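# Put bottles on ledges matching their cap colours

## Task

Set every bottle upright on the wall ledge whose coloured label strip is the same colour as that bottle's cap, with the bottle's entire base resting on that ledge.

## Robot and tools

ROBOT AND FRAME. Two seven-joint arms, left_arm and right_arm, each end in a two-finger gripper. All positions and orientations use a single scene frame. Its origin lies on the plane z = 0, directly under the midpoint between the two arm bases, which sit 0.70 m above it. +x points forward, the direction both arms face; +z points up; left_arm is on the +y side. The arm names do not tell you which side of a camera image an arm appears on. Reported hand positions and orientations can be wrong by a few centimetres, more when an arm reaches far.

GRIPPER AXES. The fingers extend along the gripper's own +z axis and close along its y axis. end_effector_position is the spot between the pads when they are shut, a little under 1 cm behind the tips. Closing pushes the tips roughly 17 mm further along +z, mostly while the pads are still more than 70 mm apart. Rotating the gripper a lot can make the elbow swing.

ROW FORMAT (used by execute_actions and move). A row is always 16 plain numbers covering both arms, even when only one moves: left_arm x, y, z, qw, qx, qy, qz, opening, then right_arm in the same order. x, y, z are an absolute goal for that gripper's end_effector_position in metres in the scene frame. The quaternion is an absolute goal orientation, w first, in the scene frame. Opening runs from -1 (shut) to +1 (fully open, 0.145 m apart); going from open to shut takes at least about 0.5 s. To keep an orientation steady, repeat one fixed quaternion in every row instead of copying the drifting reading. To park an arm, resend in every call the full pose from the last result before it stopped, plus the opening you want. A 0 in an opening slot is a real command, so resend the current opening to leave a gripper alone.

execute_actions(actions, cameras). actions is a list of actions. Each action is a table of up to 15 rows, one per 1/30 s control step, lasting 0.5 s in total; if fewer rows are given, the last one is held. An action is rejected for both arms if any goal is over 0.6 m from that gripper's current position along any of the gripper's own axes. The whole call is rejected if anything is malformed or its first action fails that test against the latest reported state. cameras: list of names, ["all"], or []; by default images come only with an empty actions list. An empty actions list also prints the full state and the scene number.

CONTROLLER. Each step, the commanded orientation is limited to within 32 degrees of the measured one; joints then follow by damped inverse kinematics, favouring position. One action may not arrive; the result's "Hand target" line shows where each arm is really heading, so command the remainder next time. "Tool commands" shows the gripper commands in force.

move(target, speed, blend, opening_speed, grip_force, blocking, cameras). target: one 16-number row or a list of up to 15 rows, each absolute, with no 0.6 m limit. Each gripper travels in a straight line from its Hand target, turning the short way. speed: top path speed in m/s, 0.002 to 1.1, default 0.25 (turning up to twice that in rad/s); one value or one per target. blend: corner rounding radius in metres for lists; 0 means stop at each point. opening_speed: rate of change of the commanded opening per second on the -1..1 scale, at least 0.2. grip_force: newtons per finger pad, 3 to 10, one value or one per arm; it persists. blocking=false returns after about 0.5 s while motion continues; a new move replaces a running one. Paths do not avoid obstacles or the other arm and stop after 10 s total. A changed opening on the first target pauses the paths only if that target is within 3 mm; openings on later targets are applied once everything has stopped there. The result adds a "move:" line with the ending (done, off_target, moving, held, fault) and any limits (paced = command clipped, held = steps withheld). done means at rest within 3 mm and 2 degrees; neither done nor off_target says anything about contact.

wait(seconds): 0 to 10, arms keep their last commands, returns early if a running move ends. stop(): brakes a running move, needing some distance. zoom_image(camera, region): camera is cam_high or cam_low (both 896x504), region [x0, y0, x1, y1] in pixels from the top-left, at most 504 by 504, taken from the newest images. read_manual(section): licence texts only. finished_scene(scene): the number of the scene being ended; it is final, so make no further call in that reply.

RESULT LINES. grip_measured is the measured finger gap on the opening scale; the last Joint positions entry is the gap in metres. To hold something, keep commanding an opening well below grip_measured; a lower value squeezes harder, up to about 10 N per pad on items up to about 11 cm wide. Joint torques include the arm's own weight, have offsets and noise, are positive toward larger joint values, and entries 3 and 4 wrap at ±28 N m. Joint velocities may be shown as "within noise". Motor temperatures: a MOTOR HOT line appears at 85 °C; at 100 °C an OVER-TEMPERATURE FAULT stops the arm for 30 to 60 s or more. Results of execute_actions also list positions at some steps.

CAUTIONS. Close slowly; a fast close can squeeze too hard. Do not drop bottles, release them while moving, or knock anything off the work area. Approach contacts slowly and do not aim far beyond the contact point. Keep the arms, grippers and wrist cameras apart, and never close one gripper on the other's fingers. Avoid long stretches fully extended, holding loads for long, or straining toward unreachable poses, all of which heat motors. Loose objects may occasionally get nudged by outside disturbances.

Each tool is called as name([rows], argument=value, ...), one row to a line, values as JSON.

## Session

execute_actions(actions=[])

zoom_image(camera="cam_high", region=[430, 190, 690, 420])

zoom_image(camera="cam_low", region=[320, 130, 620, 400])

Nothing of this call was run. Scene 2 begins with your next reply.

Nothing of this call was run. Scene 2 begins with your next reply.

Nothing of this call was run. Scene 2 begins with your next reply.

execute_actions(actions=[])

zoom_image(camera="cam_high", region=[430, 190, 690, 420])

zoom_image(camera="cam_low", region=[320, 130, 620, 400])

Scene clock: 0.00 s.
left_arm: end_effector_position=(+0.2239, +0.1828, +0.6144) grip_measured=+1.00 end_effector_quat_wxyz=(-0.319, +0.395, -0.515, +0.691) | right_arm: end_effector_position=(+0.4009, -0.1655, +0.3728) grip_measured=+1.00 end_effector_quat_wxyz=(+0.260, +0.265, +0.837, +0.401)
Joint positions: left_arm=[-1.106 0.942 0.535 2.339 -0.48 -0.199 -0.367 0.145] | right_arm=[0.583 0.619 -0.841 0.925 -1.182 -0.496 -0.047 0.145]
Joint velocities: within noise
Joint torques (N m): no reading
Motor temperatures (°C): left_arm=[20 21 22 20 21 23 21] | right_arm=[20 22 22 19 20 19 21]
Hand target: left_arm +0.2239, +0.1828, +0.6144; -0.319, +0.395, -0.515, +0.691 | right_arm +0.4009, -0.1655, +0.3728; +0.260, +0.265, +0.837, +0.401
Tool commands: left_gripper/opening=+1.0 right_gripper/opening=+1.0

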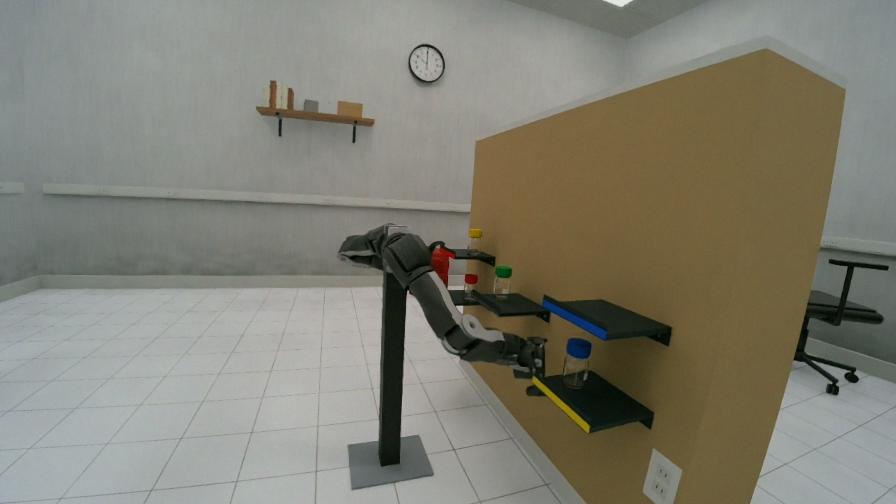

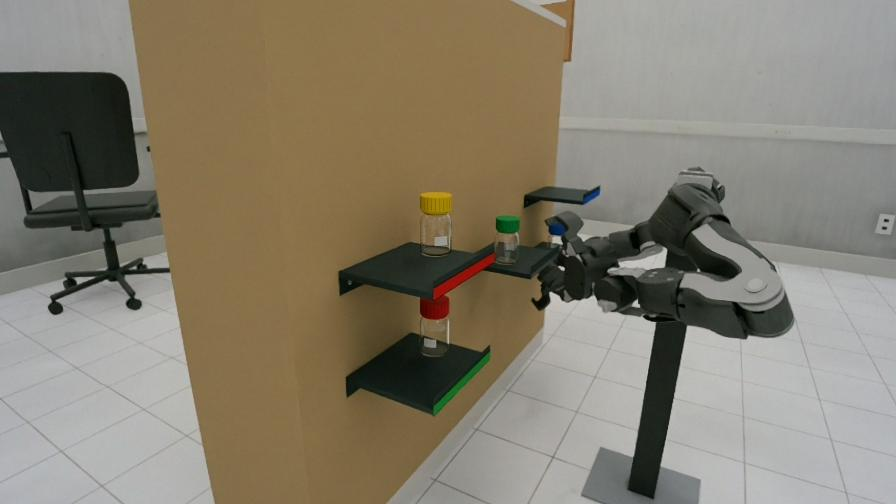

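Scaled by 1.938 from the camera's 896x504 image, which has a finer 1280x720 frame.

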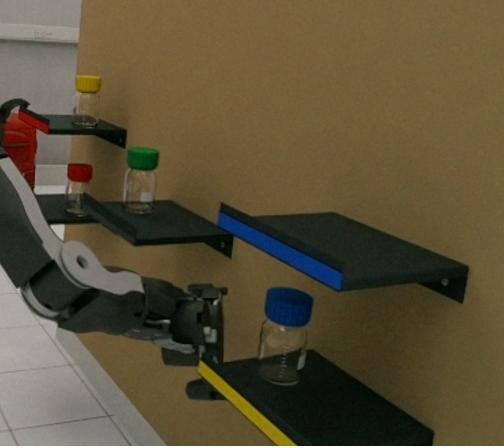

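Scaled by 1.680 from the camera's 896x504 image, which has a finer 1280x720 frame.

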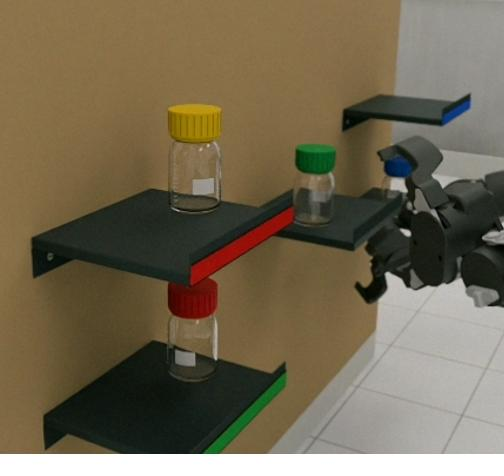

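move([
  [0.24,0.2,0.52,-0.153,0.69,0.153,0.69,1,0.27,-0.17,0.38,0.26,0.265,0.837,0.401,1],
  [0.25,0.2,0.42,-0.153,0.69,0.153,0.69,1,0.25,-0.2,0.42,0.153,0.69,-0.153,0.69,1],
  [0.26,0.24,0.58,-0.153,0.69,0.153,0.69,1,0.25,-0.27,0.48,0.153,0.69,-0.153,0.69,1],
], blend=[0.02,0.01,0], speed=0.35, cameras=["all"])

zoom_image(camera="cam_high", region=[430, 210, 690, 440])

Scene clock: 43.47 s.
left_arm: end_effector_position=(+0.2593, +0.2404, +0.5812) grip_measured=+1.00 end_effector_quat_wxyz=(-0.154, +0.688, +0.155, +0.692) | right_arm: end_effector_position=(+0.2497, -0.2716, +0.4806) grip_measured=+1.00 end_effector_quat_wxyz=(+0.156, +0.688, -0.155, +0.692)
Joint positions: left_arm=[-0.406 0.063 0.089 2.381 0.101 0.402 -0.423 0.145] | right_arm=[-0.551 0.387 -0.025 1.952 0.317 -0.205 -0.61 0.145]
Joint torques (N m): left_arm=[1.75 1.2 -0.17 4.6 0 -0.48 0.17] | right_arm=[0.38 2.62 0.72 4.42 -0.17 -0.23 0.1]
Hand target: left_arm +0.2600, +0.2400, +0.5799; -0.153, +0.690, +0.153, +0.690 | right_arm +0.2500, -0.2700, +0.4800; +0.153, +0.690, -0.153, +0.690
Off the commanded pose: left_arm 0.001 m, 0 deg | right_arm 0.002 m, 0 deg.
move: done

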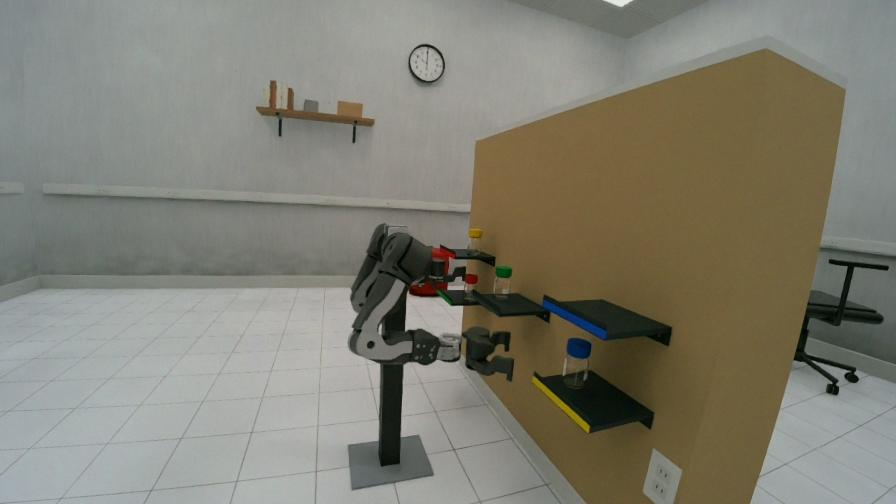

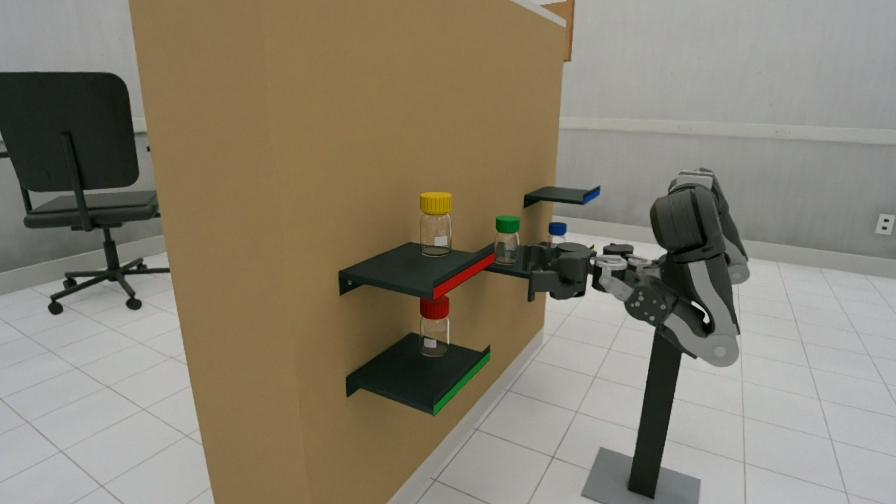

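Scaled by 1.938 from the camera's 896x504 image, which has a finer 1280x720 frame.

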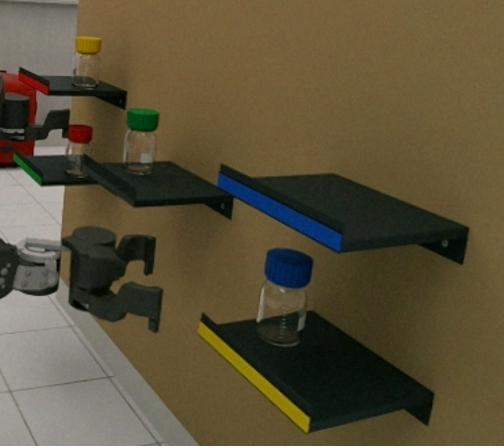

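move([
  [0.26,0.24,0.68,-0.153,0.69,0.153,0.69,1,0.32,-0.305,0.481,0.153,0.69,-0.153,0.69,1],
  [0.31,0.255,0.68,-0.153,0.69,0.153,0.69,1,0.38,-0.335,0.481,0.153,0.69,-0.153,0.69,1],
], blend=[0.01,0], speed=0.15, cameras=["all"])

zoom_image(camera="cam_high", region=[450, 210, 690, 420])

zoom_image(camera="cam_low", region=[380, 170, 640, 370])

Scene clock: 56.97 s.
left_arm: end_effector_position=(+0.3103, +0.2555, +0.6798) grip_measured=+1.00 end_effector_quat_wxyz=(-0.152, +0.690, +0.154, +0.691) | right_arm: end_effector_position=(+0.3799, -0.3369, +0.4832) grip_measured=+1.00 end_effector_quat_wxyz=(+0.156, +0.688, -0.155, +0.691)
Joint positions: left_arm=[0.267 0.647 -0.061 2.358 1.003 0.781 -1.147 0.145] | right_arm=[0.092 0.507 -0.07 1.384 0.511 -0.109 -0.414 0.145]
Joint torques (N m): left_arm=[5.26 3.44 0.62 3 -0.15 -0.27 -0.04] | right_arm=[3.89 3.92 1.44 3.44 -0.11 -0.44 0.15]
Hand target: left_arm +0.3100, +0.2551, +0.6800; -0.153, +0.690, +0.153, +0.690 | right_arm +0.3800, -0.3350, +0.4811; +0.153, +0.690, -0.153, +0.690
Off the commanded pose: left_arm 0.001 m, 0 deg | right_arm 0.003 m, 0 deg.
joint sent to its limit (left arm) — joint 6 (wrist pitch), upper limit. The joint targets still meet the commanded pose.
move: done

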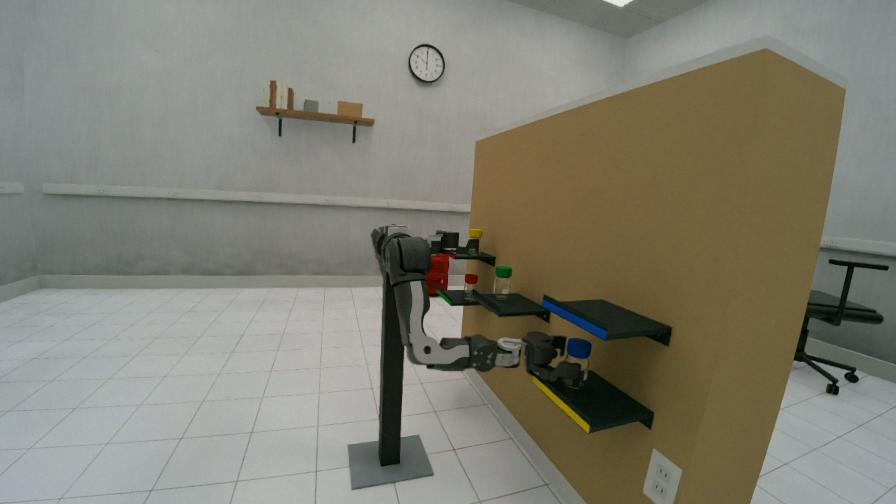

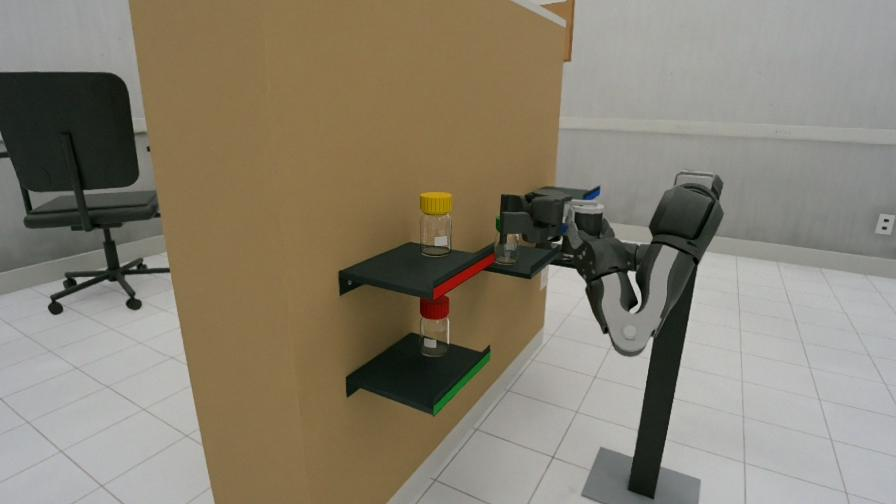

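Scaled by 2.100 from the camera's 896x504 image, which has a finer 1280x720 frame.

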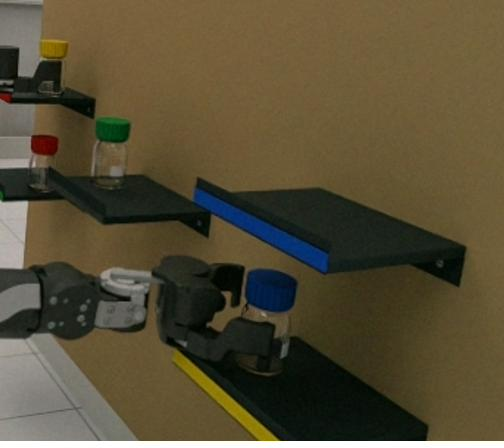

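Scaled by 1.938 from the camera's 896x504 image, which has a finer 1280x720 frame.

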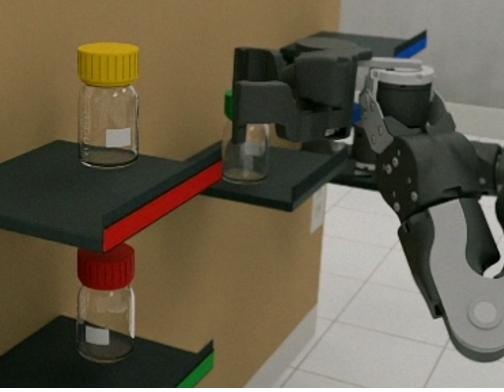

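move([
  [0.31,0.255,0.68,-0.153,0.69,0.153,0.69,1,0.38,-0.335,0.481,0.153,0.69,-0.153,0.69,-0.7],
  [0.355,0.297,0.68,-0.153,0.69,0.153,0.69,1,0.38,-0.335,0.481,0.153,0.69,-0.153,0.69,-0.7],
], opening_speed=1.8, speed=0.12, cameras=["all"])

zoom_image(camera="cam_high", region=[430, 210, 650, 420])

zoom_image(camera="cam_low", region=[380, 170, 580, 370])

Scene clock: 72.53 s.
left_arm: end_effector_position=(+0.3543, +0.2985, +0.6807) grip_measured=+1.00 end_effector_quat_wxyz=(-0.155, +0.689, +0.156, +0.690) | right_arm: end_effector_position=(+0.3798, -0.3367, +0.4828) grip_measured=-0.23 end_effector_quat_wxyz=(+0.156, +0.689, -0.155, +0.691)
Joint positions: left_arm=[0.355 0.776 -0.039 2.081 1.003 0.652 -0.922 0.145] | right_arm=[0.091 0.506 -0.07 1.384 0.512 -0.109 -0.413 0.058]
Joint torques (N m): left_arm=[5.97 3.97 1.25 2.69 -0.22 -0.5 0.22] | right_arm=[4.13 3.94 1.43 3.51 -0.11 -0.47 0.16]
Hand target: left_arm +0.3550, +0.2970, +0.6799; -0.153, +0.690, +0.153, +0.690 | right_arm +0.3799, -0.3350, +0.4809; +0.153, +0.690, -0.153, +0.690
Off the commanded pose: left_arm 0.002 m, 0 deg | right_arm 0.002 m, 0 deg.
move: done

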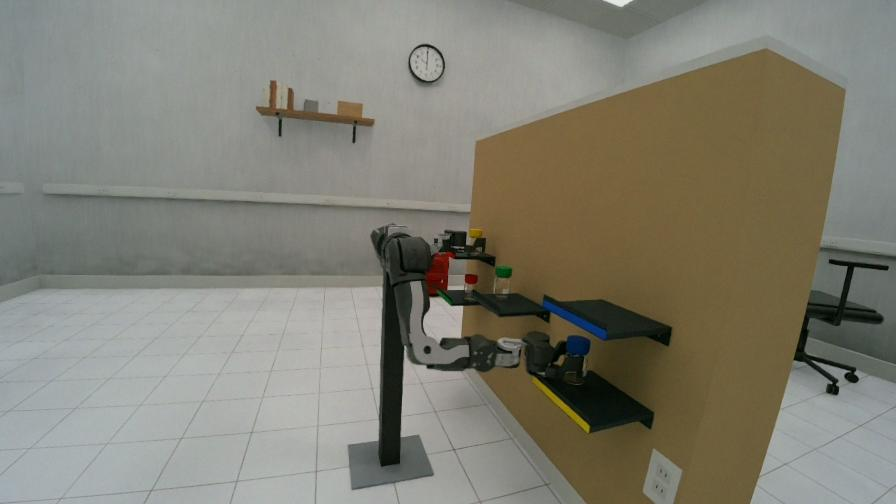

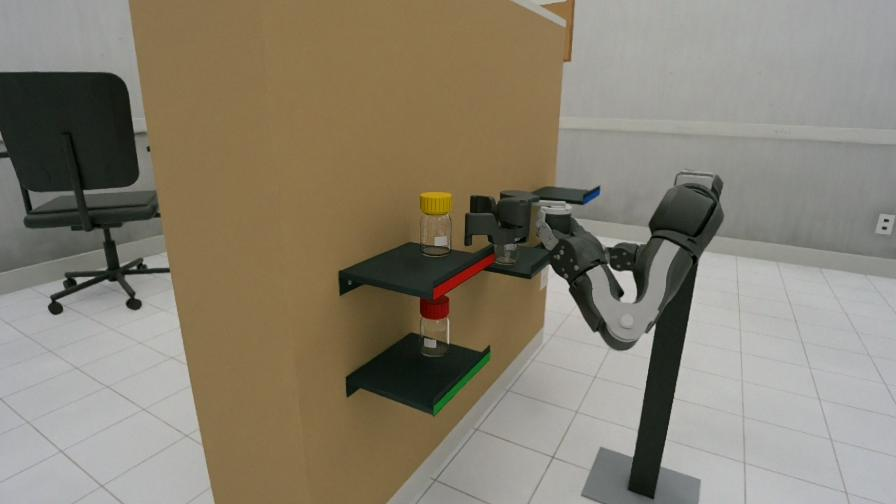

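Scaled by 2.291 from the camera's 896x504 image, which has a finer 1280x720 frame.

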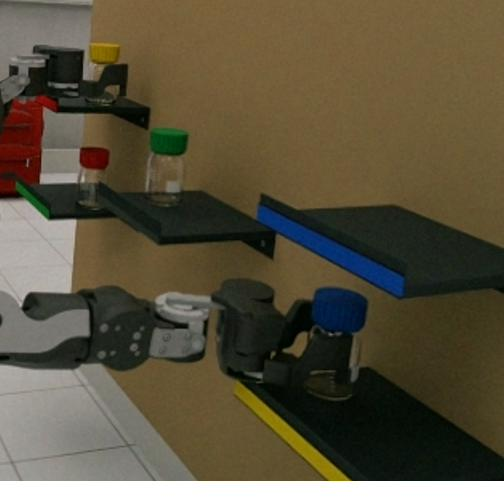

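Scaled by 2.520 from the camera's 896x504 image, which has a finer 1280x720 frame.

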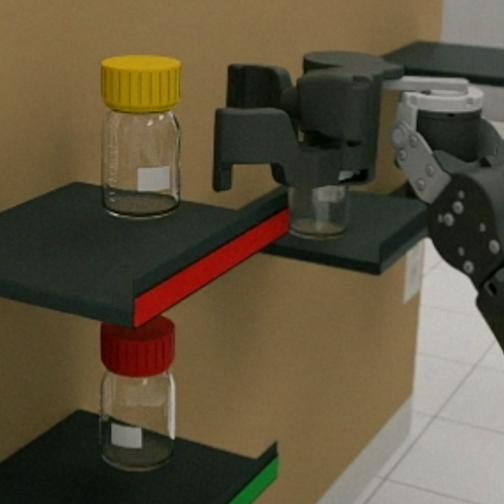

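move([
  [0.345,0.315,0.678,-0.153,0.69,0.153,0.69,1,0.38,-0.335,0.513,0.153,0.69,-0.153,0.69,-0.7],
  [0.39,0.337,0.678,-0.153,0.69,0.153,0.69,1,0.25,-0.265,0.515,0.153,0.69,-0.153,0.69,-0.7],
  [0.39,0.337,0.678,-0.153,0.69,0.153,0.69,-0.7,0.26,-0.265,0.53,0.153,0.69,-0.153,0.69,-0.7],
], speed=[0.12,0.2,0.2], opening_speed=1.8, cameras=["all"])

zoom_image(camera="cam_low", region=[380, 170, 580, 370])

zoom_image(camera="cam_high", region=[430, 210, 650, 420])

Scene clock: 95.63 s.
left_arm: end_effector_position=(+0.3892, +0.3377, +0.6794) grip_measured=-0.24 end_effector_quat_wxyz=(-0.154, +0.689, +0.155, +0.691) | right_arm: end_effector_position=(+0.2599, -0.2641, +0.5283) grip_measured=-0.24 end_effector_quat_wxyz=(+0.151, +0.693, -0.152, +0.688)
Joint positions: left_arm=[0.457 0.843 -0.072 1.819 0.966 0.551 -0.713 0.058] | right_arm=[-0.516 0.421 0.01 2.161 0.374 0.041 -0.654 0.058]
Joint torques (N m): left_arm=[6.98 4.55 1.68 2.5 -0.18 -0.55 0.19] | right_arm=[1.17 2.1 1.76 4.21 -0.41 -0.45 -0.12]
Hand target: left_arm +0.3900, +0.3370, +0.6781; -0.153, +0.690, +0.153, +0.690 | right_arm +0.2600, -0.2650, +0.5300; +0.153, +0.690, -0.153, +0.690
Off the commanded pose: left_arm 0.002 m, 0 deg | right_arm 0.002 m, 1 deg.
move: done

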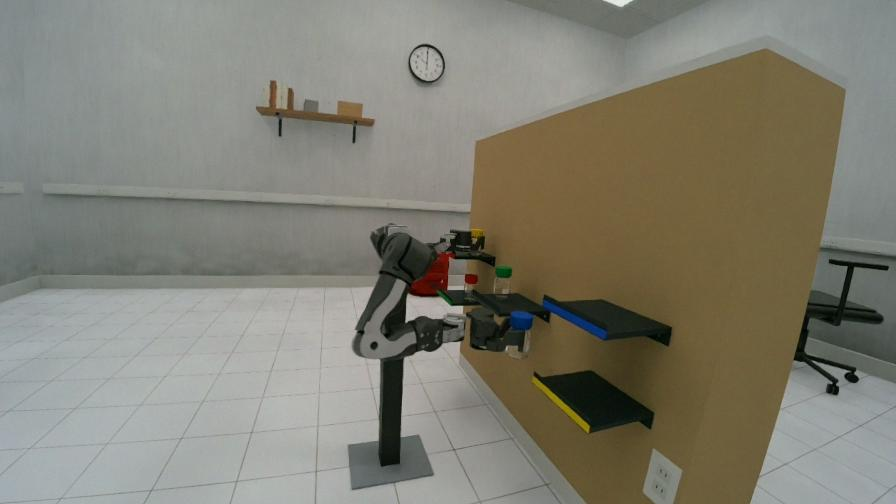

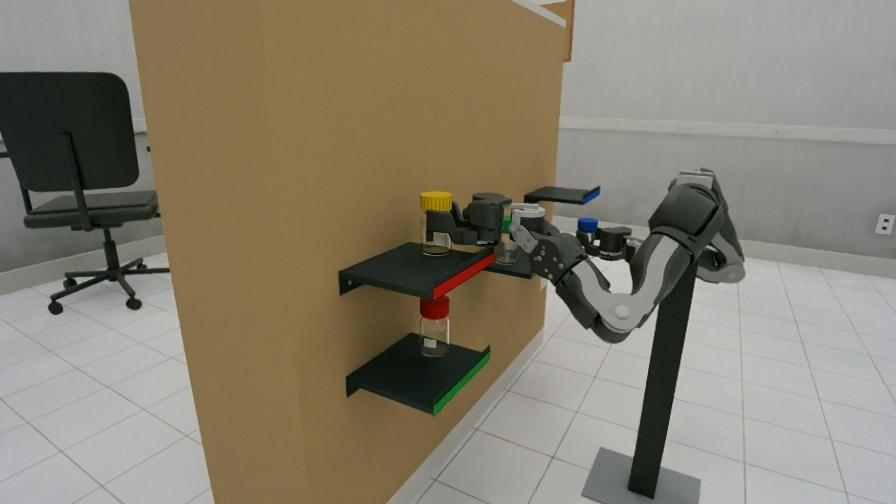

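Scaled by 2.520 from the camera's 896x504 image, which has a finer 1280x720 frame.

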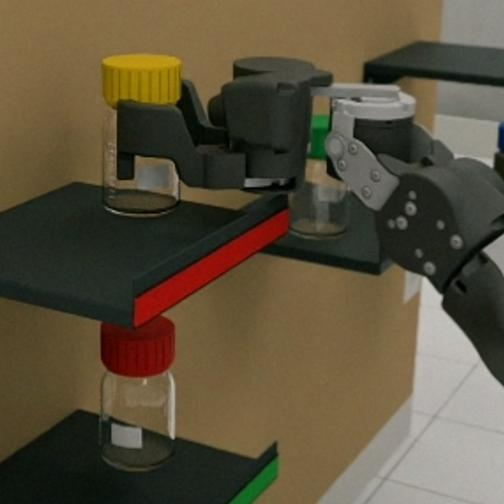

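Scaled by 2.291 from the camera's 896x504 image, which has a finer 1280x720 frame.

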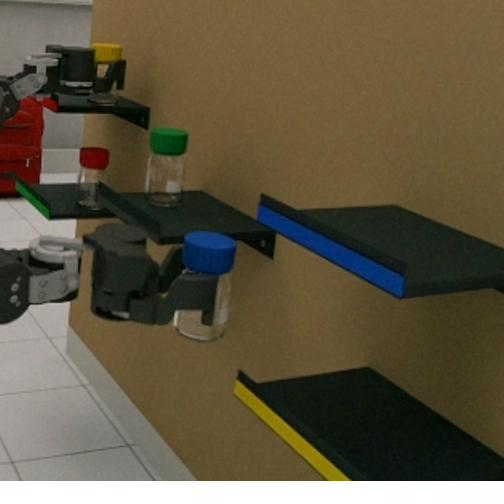

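move([
  [0.39,0.337,0.73,-0.153,0.69,0.153,0.69,-0.7,0.255,-0.28,0.62,0.153,0.69,-0.153,0.69,-0.7],
  [0.385,0.2,0.74,-0.06,0.7045,0.06,0.7045,-0.7,0.265,-0.30,0.725,0.153,0.69,-0.153,0.69,-0.7],
  [0.375,0.0,0.74,0,0.707,0,0.707,-0.7,0.39,-0.365,0.725,0.153,0.69,-0.153,0.69,-0.7],
], speed=0.2, blend=[0.02,0.02,0], cameras=["all"])

zoom_image(camera="cam_low", region=[440, 140, 640, 300])

zoom_image(camera="cam_high", region=[440, 200, 680, 360])

Scene clock: 161.10 s.
left_arm: end_effector_position=(+0.3751, -0.0010, +0.7381) grip_measured=-0.24 end_effector_quat_wxyz=(+0.001, +0.710, -0.004, +0.705) | right_arm: end_effector_position=(+0.3896, -0.3664, +0.7220) grip_measured=-0.24 end_effector_quat_wxyz=(+0.155, +0.695, -0.155, +0.685)
Joint positions: left_arm=[1.089 0.029 -0.861 1.836 1.167 0.737 -1.465 0.058] | right_arm=[0.633 1.013 -0.125 1.732 1.153 0.611 -0.691 0.058]
Joint torques (N m): left_arm=[9.32 -1.41 2.04 1.99 -0.49 -0.25 -0.01] | right_arm=[5.79 4.47 3.14 2.28 -0.45 -0.63 0.17]
Hand target: left_arm +0.3750, +0.0000, +0.7400; +0.000, +0.707, +0.000, +0.707 | right_arm +0.3900, -0.3650, +0.7249; +0.153, +0.690, -0.153, +0.690
Off the commanded pose: left_arm 0.002 m, 1 deg | right_arm 0.003 m, 1 deg.
move: done

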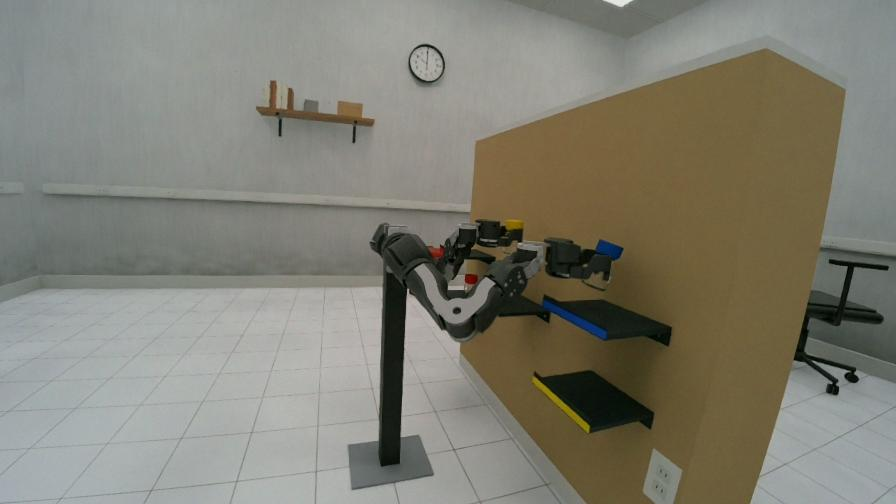

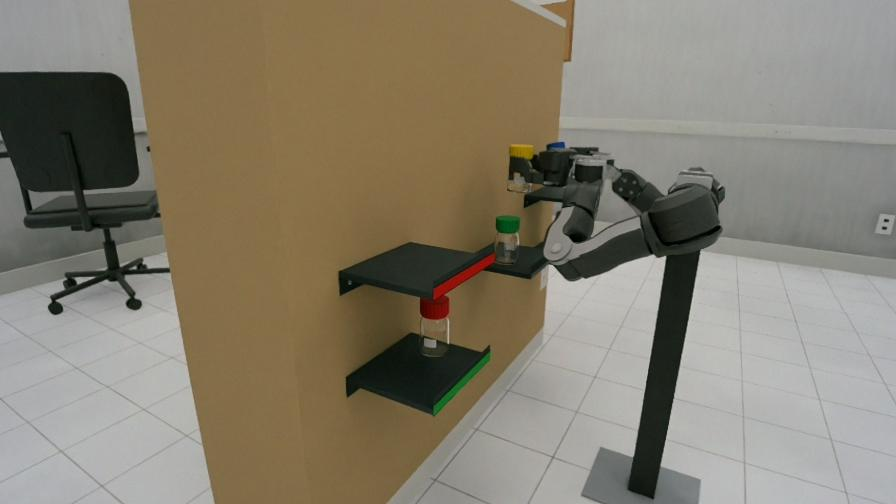

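Scaled by 2.520 from the camera's 896x504 image, which has a finer 1280x720 frame.

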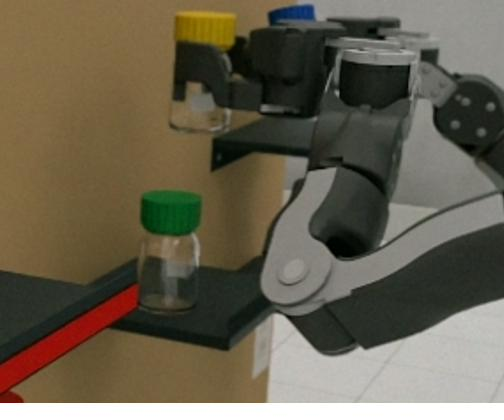

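Scaled by 2.100 from the camera's 896x504 image, which has a finer 1280x720 frame.

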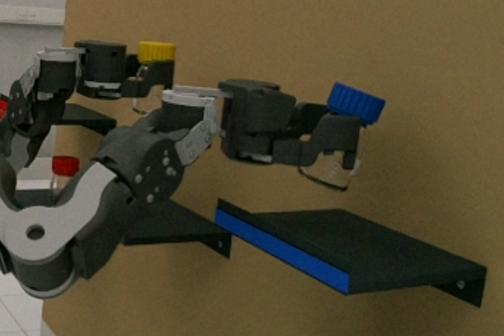

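move(target=[0.375,-0.055,0.70,0,0.707,0,0.707,-1,0.395,-0.367,0.728,0.172,0.594,-0.132,0.774,-1], speed=0.12, cameras=["all"])

zoom_image(camera="cam_low", region=[440, 140, 640, 300])

zoom_image(camera="cam_high", region=[440, 200, 680, 360])

Scene clock: 188.43 s.
left_arm: end_effector_position=(+0.3748, -0.0553, +0.7000) grip_measured=-0.24 end_effector_quat_wxyz=(+0.002, +0.709, -0.001, +0.705) | right_arm: end_effector_position=(+0.3946, -0.3686, +0.7271) grip_measured=-0.24 end_effector_quat_wxyz=(+0.173, +0.598, -0.135, +0.771)
Joint positions: left_arm=[1.071 -0.104 -1.061 1.644 1.041 0.528 -1.465 0.058] | right_arm=[0.523 0.982 -0.141 1.678 0.911 0.251 -0.577 0.058]
Joint torques (N m): left_arm=[8.56 -1.78 1.59 2.28 -0.56 -0.25 0.07] | right_arm=[5.21 4.81 2.96 2.07 -0.4 -0.66 0.15]
Motor temperatures (°C): left_arm=[27 22 23 21 22 24 21] | right_arm=[23 23 22 21 20 20 21]
Hand target: left_arm +0.3750, -0.0550, +0.7001; +0.000, +0.707, +0.000, +0.707 | right_arm +0.3950, -0.3671, +0.7281; +0.172, +0.594, -0.132, +0.774
Off the commanded pose: left_arm 0.000 m, 0 deg | right_arm 0.002 m, 1 deg.
move: done

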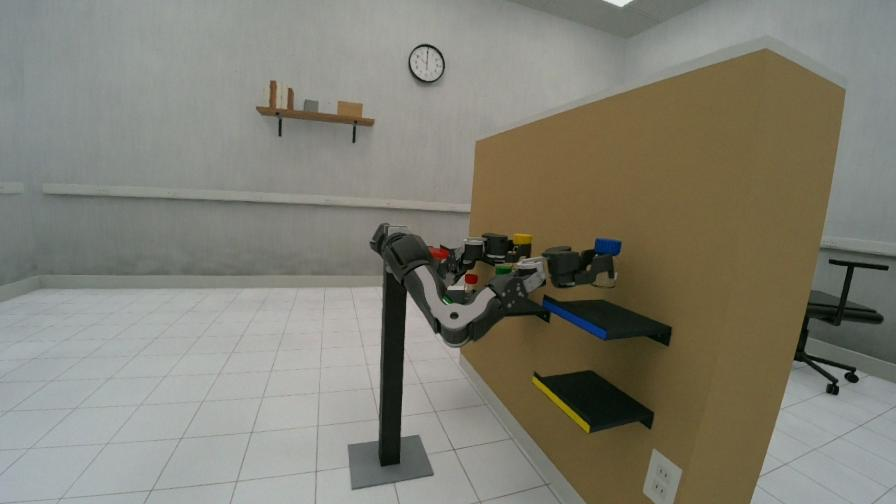

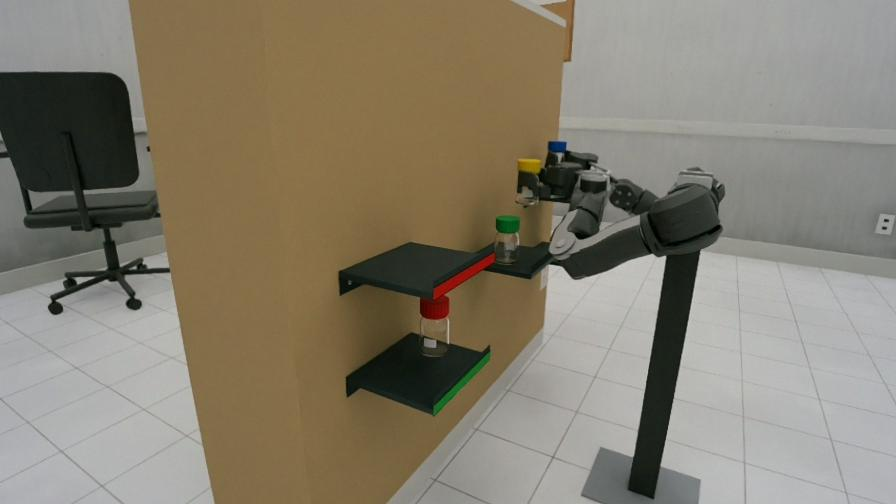

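Scaled by 2.520 from the camera's 896x504 image, which has a finer 1280x720 frame.

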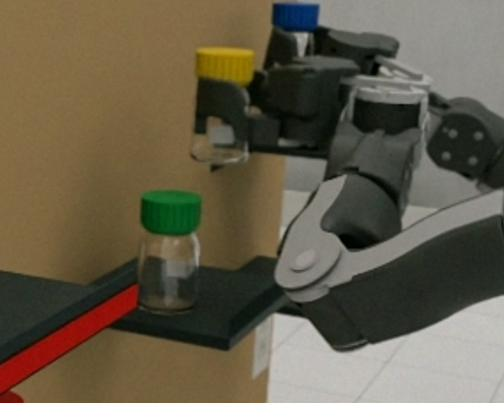

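Scaled by 2.100 from the camera's 896x504 image, which has a finer 1280x720 frame.

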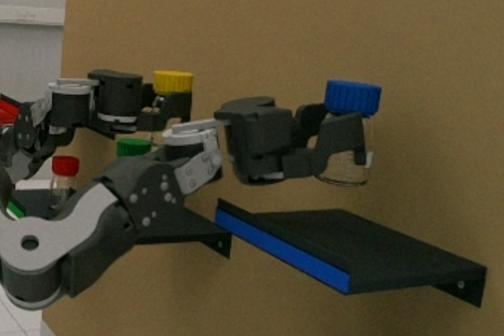

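move(target=[0.372,-0.055,0.645,0,0.707,0,0.707,-1,0.395,-0.367,0.694,0.172,0.594,-0.132,0.774,-1], speed=0.07)

move(target=[0.372,-0.055,0.645,0,0.707,0,0.707,-1,0.395,-0.367,0.682,0.172,0.594,-0.132,0.774,-1], speed=0.03, cameras=["all"])

zoom_image(camera="cam_low", region=[440, 140, 640, 300])

zoom_image(camera="cam_high", region=[440, 200, 680, 360])

Scene clock: 204.33 s.
left_arm: end_effector_position=(+0.3715, -0.0551, +0.6444) grip_measured=-0.24 end_effector_quat_wxyz=(+0.001, +0.710, +0.001, +0.704) | right_arm: end_effector_position=(+0.3928, -0.3668, +0.7050) grip_measured=-0.24 end_effector_quat_wxyz=(+0.177, +0.583, -0.129, +0.783)
Joint positions: left_arm=[0.97 -0.033 -1.211 1.63 0.959 0.346 -1.441 0.058] | right_arm=[0.422 0.962 -0.137 1.667 0.849 0.119 -0.568 0.058]
Joint torques (N m): left_arm=[8.77 -1.75 1.72 2.67 -0.61 -0.26 0.19] | right_arm=[2.02 3.42 2.73 0.81 0.12 -0.32 0.08]
Hand target: left_arm +0.3720, -0.0551, +0.6451; +0.000, +0.707, +0.000, +0.707 | right_arm +0.3948, -0.3669, +0.6940; +0.172, +0.594, -0.132, +0.774
Off the commanded pose: left_arm 0.001 m, 0 deg | right_arm 0.011 m, 2 deg.
move: off_target (right_arm)

Scene clock: 205.23 s.
left_arm: end_effector_position=(+0.3715, -0.0552, +0.6444) grip_measured=-0.24 end_effector_quat_wxyz=(+0.001, +0.710, +0.001, +0.704) | right_arm: end_effector_position=(+0.3893, -0.3666, +0.7077) grip_measured=-0.24 end_effector_quat_wxyz=(+0.178, +0.562, -0.125, +0.798)
Joint positions: left_arm=[0.97 -0.033 -1.212 1.63 0.959 0.345 -1.441 0.058] | right_arm=[0.391 0.927 -0.094 1.666 0.788 0.078 -0.54 0.058]
Joint torques (N m): left_arm=[8.82 -1.73 1.7 2.67 -0.6 -0.27 0.18] | right_arm=[-0.44 1.99 0.25 -0.36 0.62 0.37 -0.14]
Hand target: left_arm +0.3719, -0.0551, +0.6450; +0.000, +0.707, +0.000, +0.707 | right_arm +0.3941, -0.3667, +0.6822; +0.172, +0.594, -0.132, +0.775
Off the commanded pose: left_arm 0.001 m, 0 deg | right_arm 0.026 m, 5 deg.
move: off_target (right_arm)

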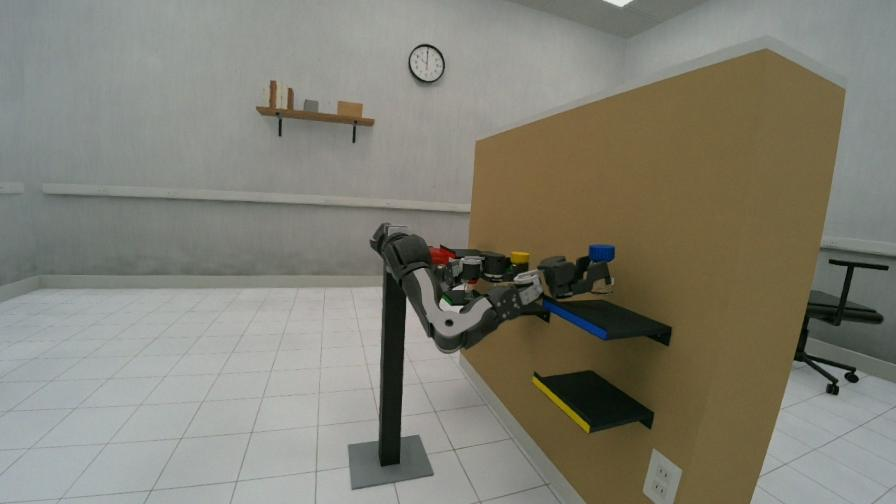

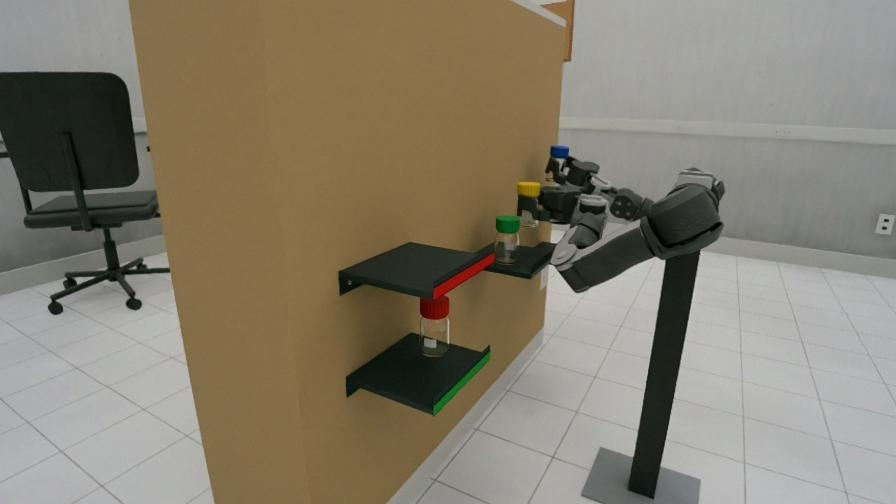

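Scaled by 2.520 from the camera's 896x504 image, which has a finer 1280x720 frame.

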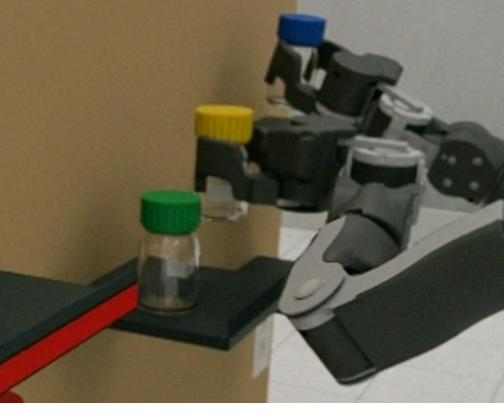

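Scaled by 2.100 from the camera's 896x504 image, which has a finer 1280x720 frame.

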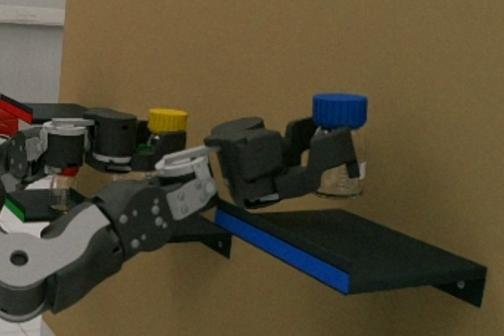

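move([
  [0.372,-0.055,0.645,0,0.707,0,0.707,-1,0.395,-0.367,0.722,0.172,0.594,-0.132,0.774,-1],
  [0.372,-0.055,0.645,0,0.707,0,0.707,-1,0.395,-0.367,0.712,0.153,0.69,-0.153,0.69,-1],
  [0.372,-0.055,0.645,0,0.707,0,0.707,-1,0.395,-0.367,0.699,0.153,0.69,-0.153,0.69,-1],
], speed=0.05, blend=[0.005,0,0], cameras=["cam_high"])

zoom_image(camera="cam_high", region=[540, 200, 680, 360])

Scene clock: 240.40 s.
left_arm: end_effector_position=(+0.3715, -0.0552, +0.6444) grip_measured=-0.24 end_effector_quat_wxyz=(+0.001, +0.710, +0.001, +0.704) | right_arm: end_effector_position=(+0.3960, -0.3658, +0.6938) grip_measured=-0.24 end_effector_quat_wxyz=(+0.152, +0.698, -0.152, +0.684)
Joint positions: left_arm=[0.97 -0.033 -1.212 1.63 0.959 0.345 -1.441 0.058] | right_arm=[0.536 0.947 -0.086 1.707 1.047 0.557 -0.625 0.058]
Joint torques (N m): left_arm=[8.8 -1.73 1.69 2.69 -0.6 -0.28 0.18] | right_arm=[5.53 5.87 4.51 2.76 -0.36 -0.68 0.04]
Hand target: left_arm +0.3719, -0.0551, +0.6450; +0.000, +0.707, +0.000, +0.707 | right_arm +0.3950, -0.3669, +0.6990; +0.153, +0.690, -0.153, +0.690
Off the commanded pose: left_arm 0.001 m, 0 deg | right_arm 0.005 m, 1 deg.
move: off_target (right_arm)
Images, in order (width x height): cam_high 896x504.

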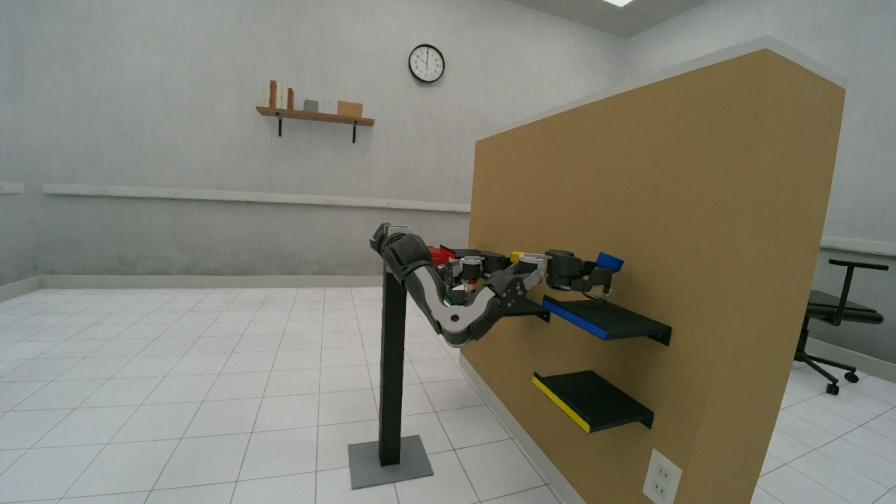

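Scaled by 3.150 from the camera's 896x504 image, which has a finer 1280x720 frame.

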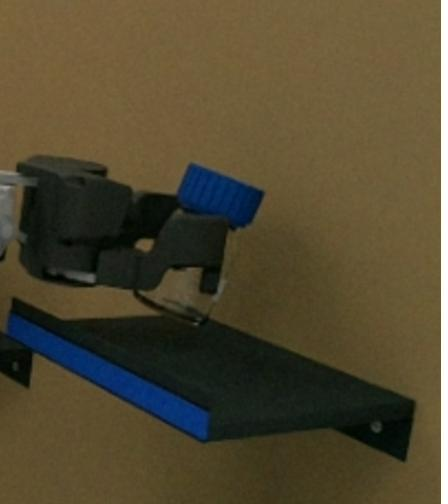

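move(target=[0.372,-0.055,0.645,0,0.707,0,0.707,-1,0.395,-0.367,0.688,0.153,0.69,-0.153,0.69,-1], speed=0.03, grip_force=[10,4], cameras=["cam_high"])

zoom_image(camera="cam_high", region=[540, 200, 680, 360])

Scene clock: 247.40 s.
left_arm: end_effector_position=(+0.3715, -0.0552, +0.6444) grip_measured=-0.24 end_effector_quat_wxyz=(+0.001, +0.710, +0.001, +0.704) | right_arm: end_effector_position=(+0.3955, -0.3666, +0.6840) grip_measured=-0.23 end_effector_quat_wxyz=(+0.153, +0.696, -0.154, +0.684)
Joint positions: left_arm=[0.97 -0.033 -1.212 1.63 0.959 0.345 -1.441 0.058] | right_arm=[0.494 0.948 -0.086 1.707 1.039 0.512 -0.625 0.058]
Joint torques (N m): left_arm=[8.8 -1.73 1.7 2.67 -0.6 -0.27 0.18] | right_arm=[5.13 6.18 4.21 2.66 -0.4 -0.69 0.17]
Hand target: left_arm +0.3719, -0.0551, +0.6450; +0.000, +0.707, +0.000, +0.707 | right_arm +0.3949, -0.3671, +0.6880; +0.153, +0.690, -0.153, +0.690
Off the commanded pose: left_arm 0.001 m, 0 deg | right_arm 0.004 m, 1 deg.
grip_force (N): 10, 4
move: off_target (right_arm)
Images, in order (width x height): cam_high 896x504.

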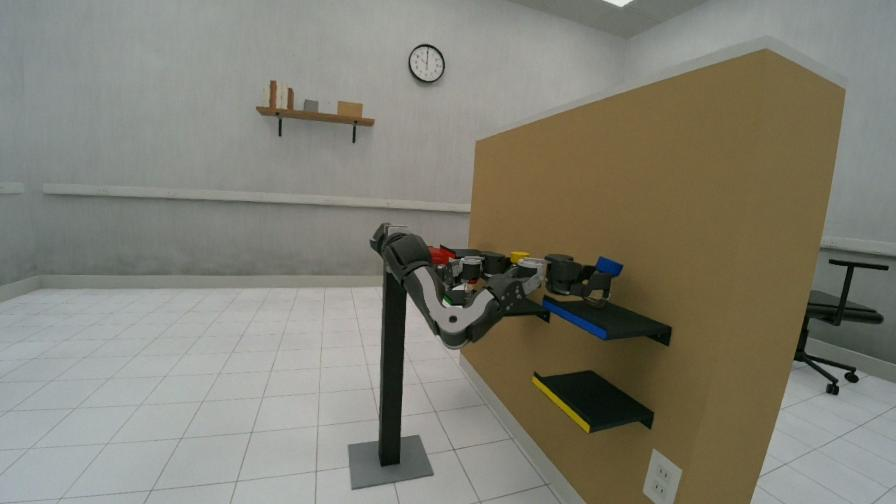

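Scaled by 3.150 from the camera's 896x504 image, which has a finer 1280x720 frame.

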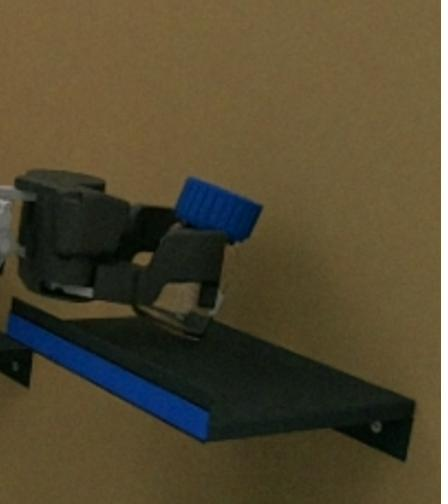

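move(target=[0.372,-0.055,0.645,0,0.707,0,0.707,-1,0.395,-0.367,0.678,0.153,0.69,-0.153,0.69,-1], speed=0.03, cameras=["cam_high"])

zoom_image(camera="cam_high", region=[540, 200, 680, 360])

Scene clock: 256.90 s.
left_arm: end_effector_position=(+0.3715, -0.0552, +0.6444) grip_measured=-0.24 end_effector_quat_wxyz=(+0.001, +0.710, +0.001, +0.704) | right_arm: end_effector_position=(+0.3949, -0.3671, +0.6795) grip_measured=-0.23 end_effector_quat_wxyz=(+0.154, +0.689, -0.154, +0.692)
Joint positions: left_arm=[0.97 -0.033 -1.212 1.63 0.959 0.345 -1.441 0.058] | right_arm=[0.462 0.948 -0.086 1.707 1.022 0.462 -0.62 0.058]
Joint torques (N m): left_arm=[8.82 -1.73 1.7 2.66 -0.61 -0.27 0.18] | right_arm=[4.13 5.92 3.64 2.15 -0.13 -0.41 0.16]
Hand target: left_arm +0.3719, -0.0551, +0.6450; +0.000, +0.707, +0.000, +0.707 | right_arm +0.3950, -0.3670, +0.6779; +0.153, +0.690, -0.153, +0.690
Off the commanded pose: left_arm 0.001 m, 0 deg | right_arm 0.001 m, 0 deg.
grip_force (N): 10, 4
move: done
Images, in order (width x height): cam_high 896x504.

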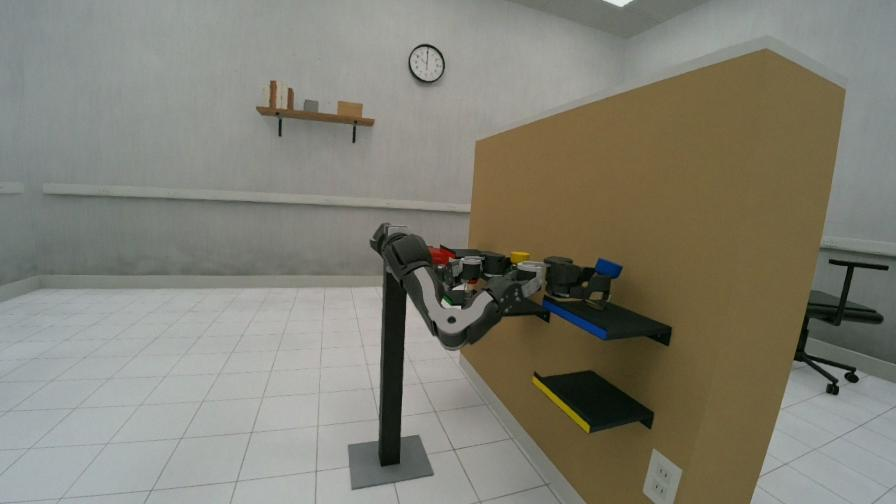

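Scaled by 3.150 from the camera's 896x504 image, which has a finer 1280x720 frame.

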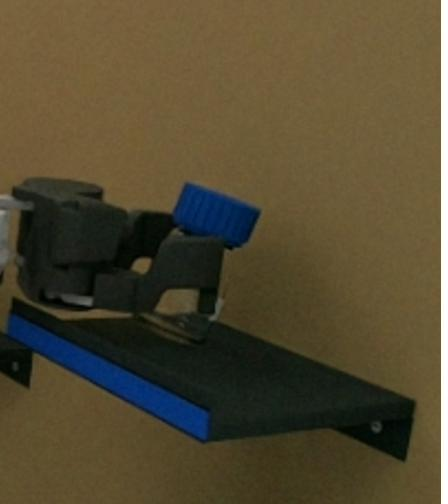

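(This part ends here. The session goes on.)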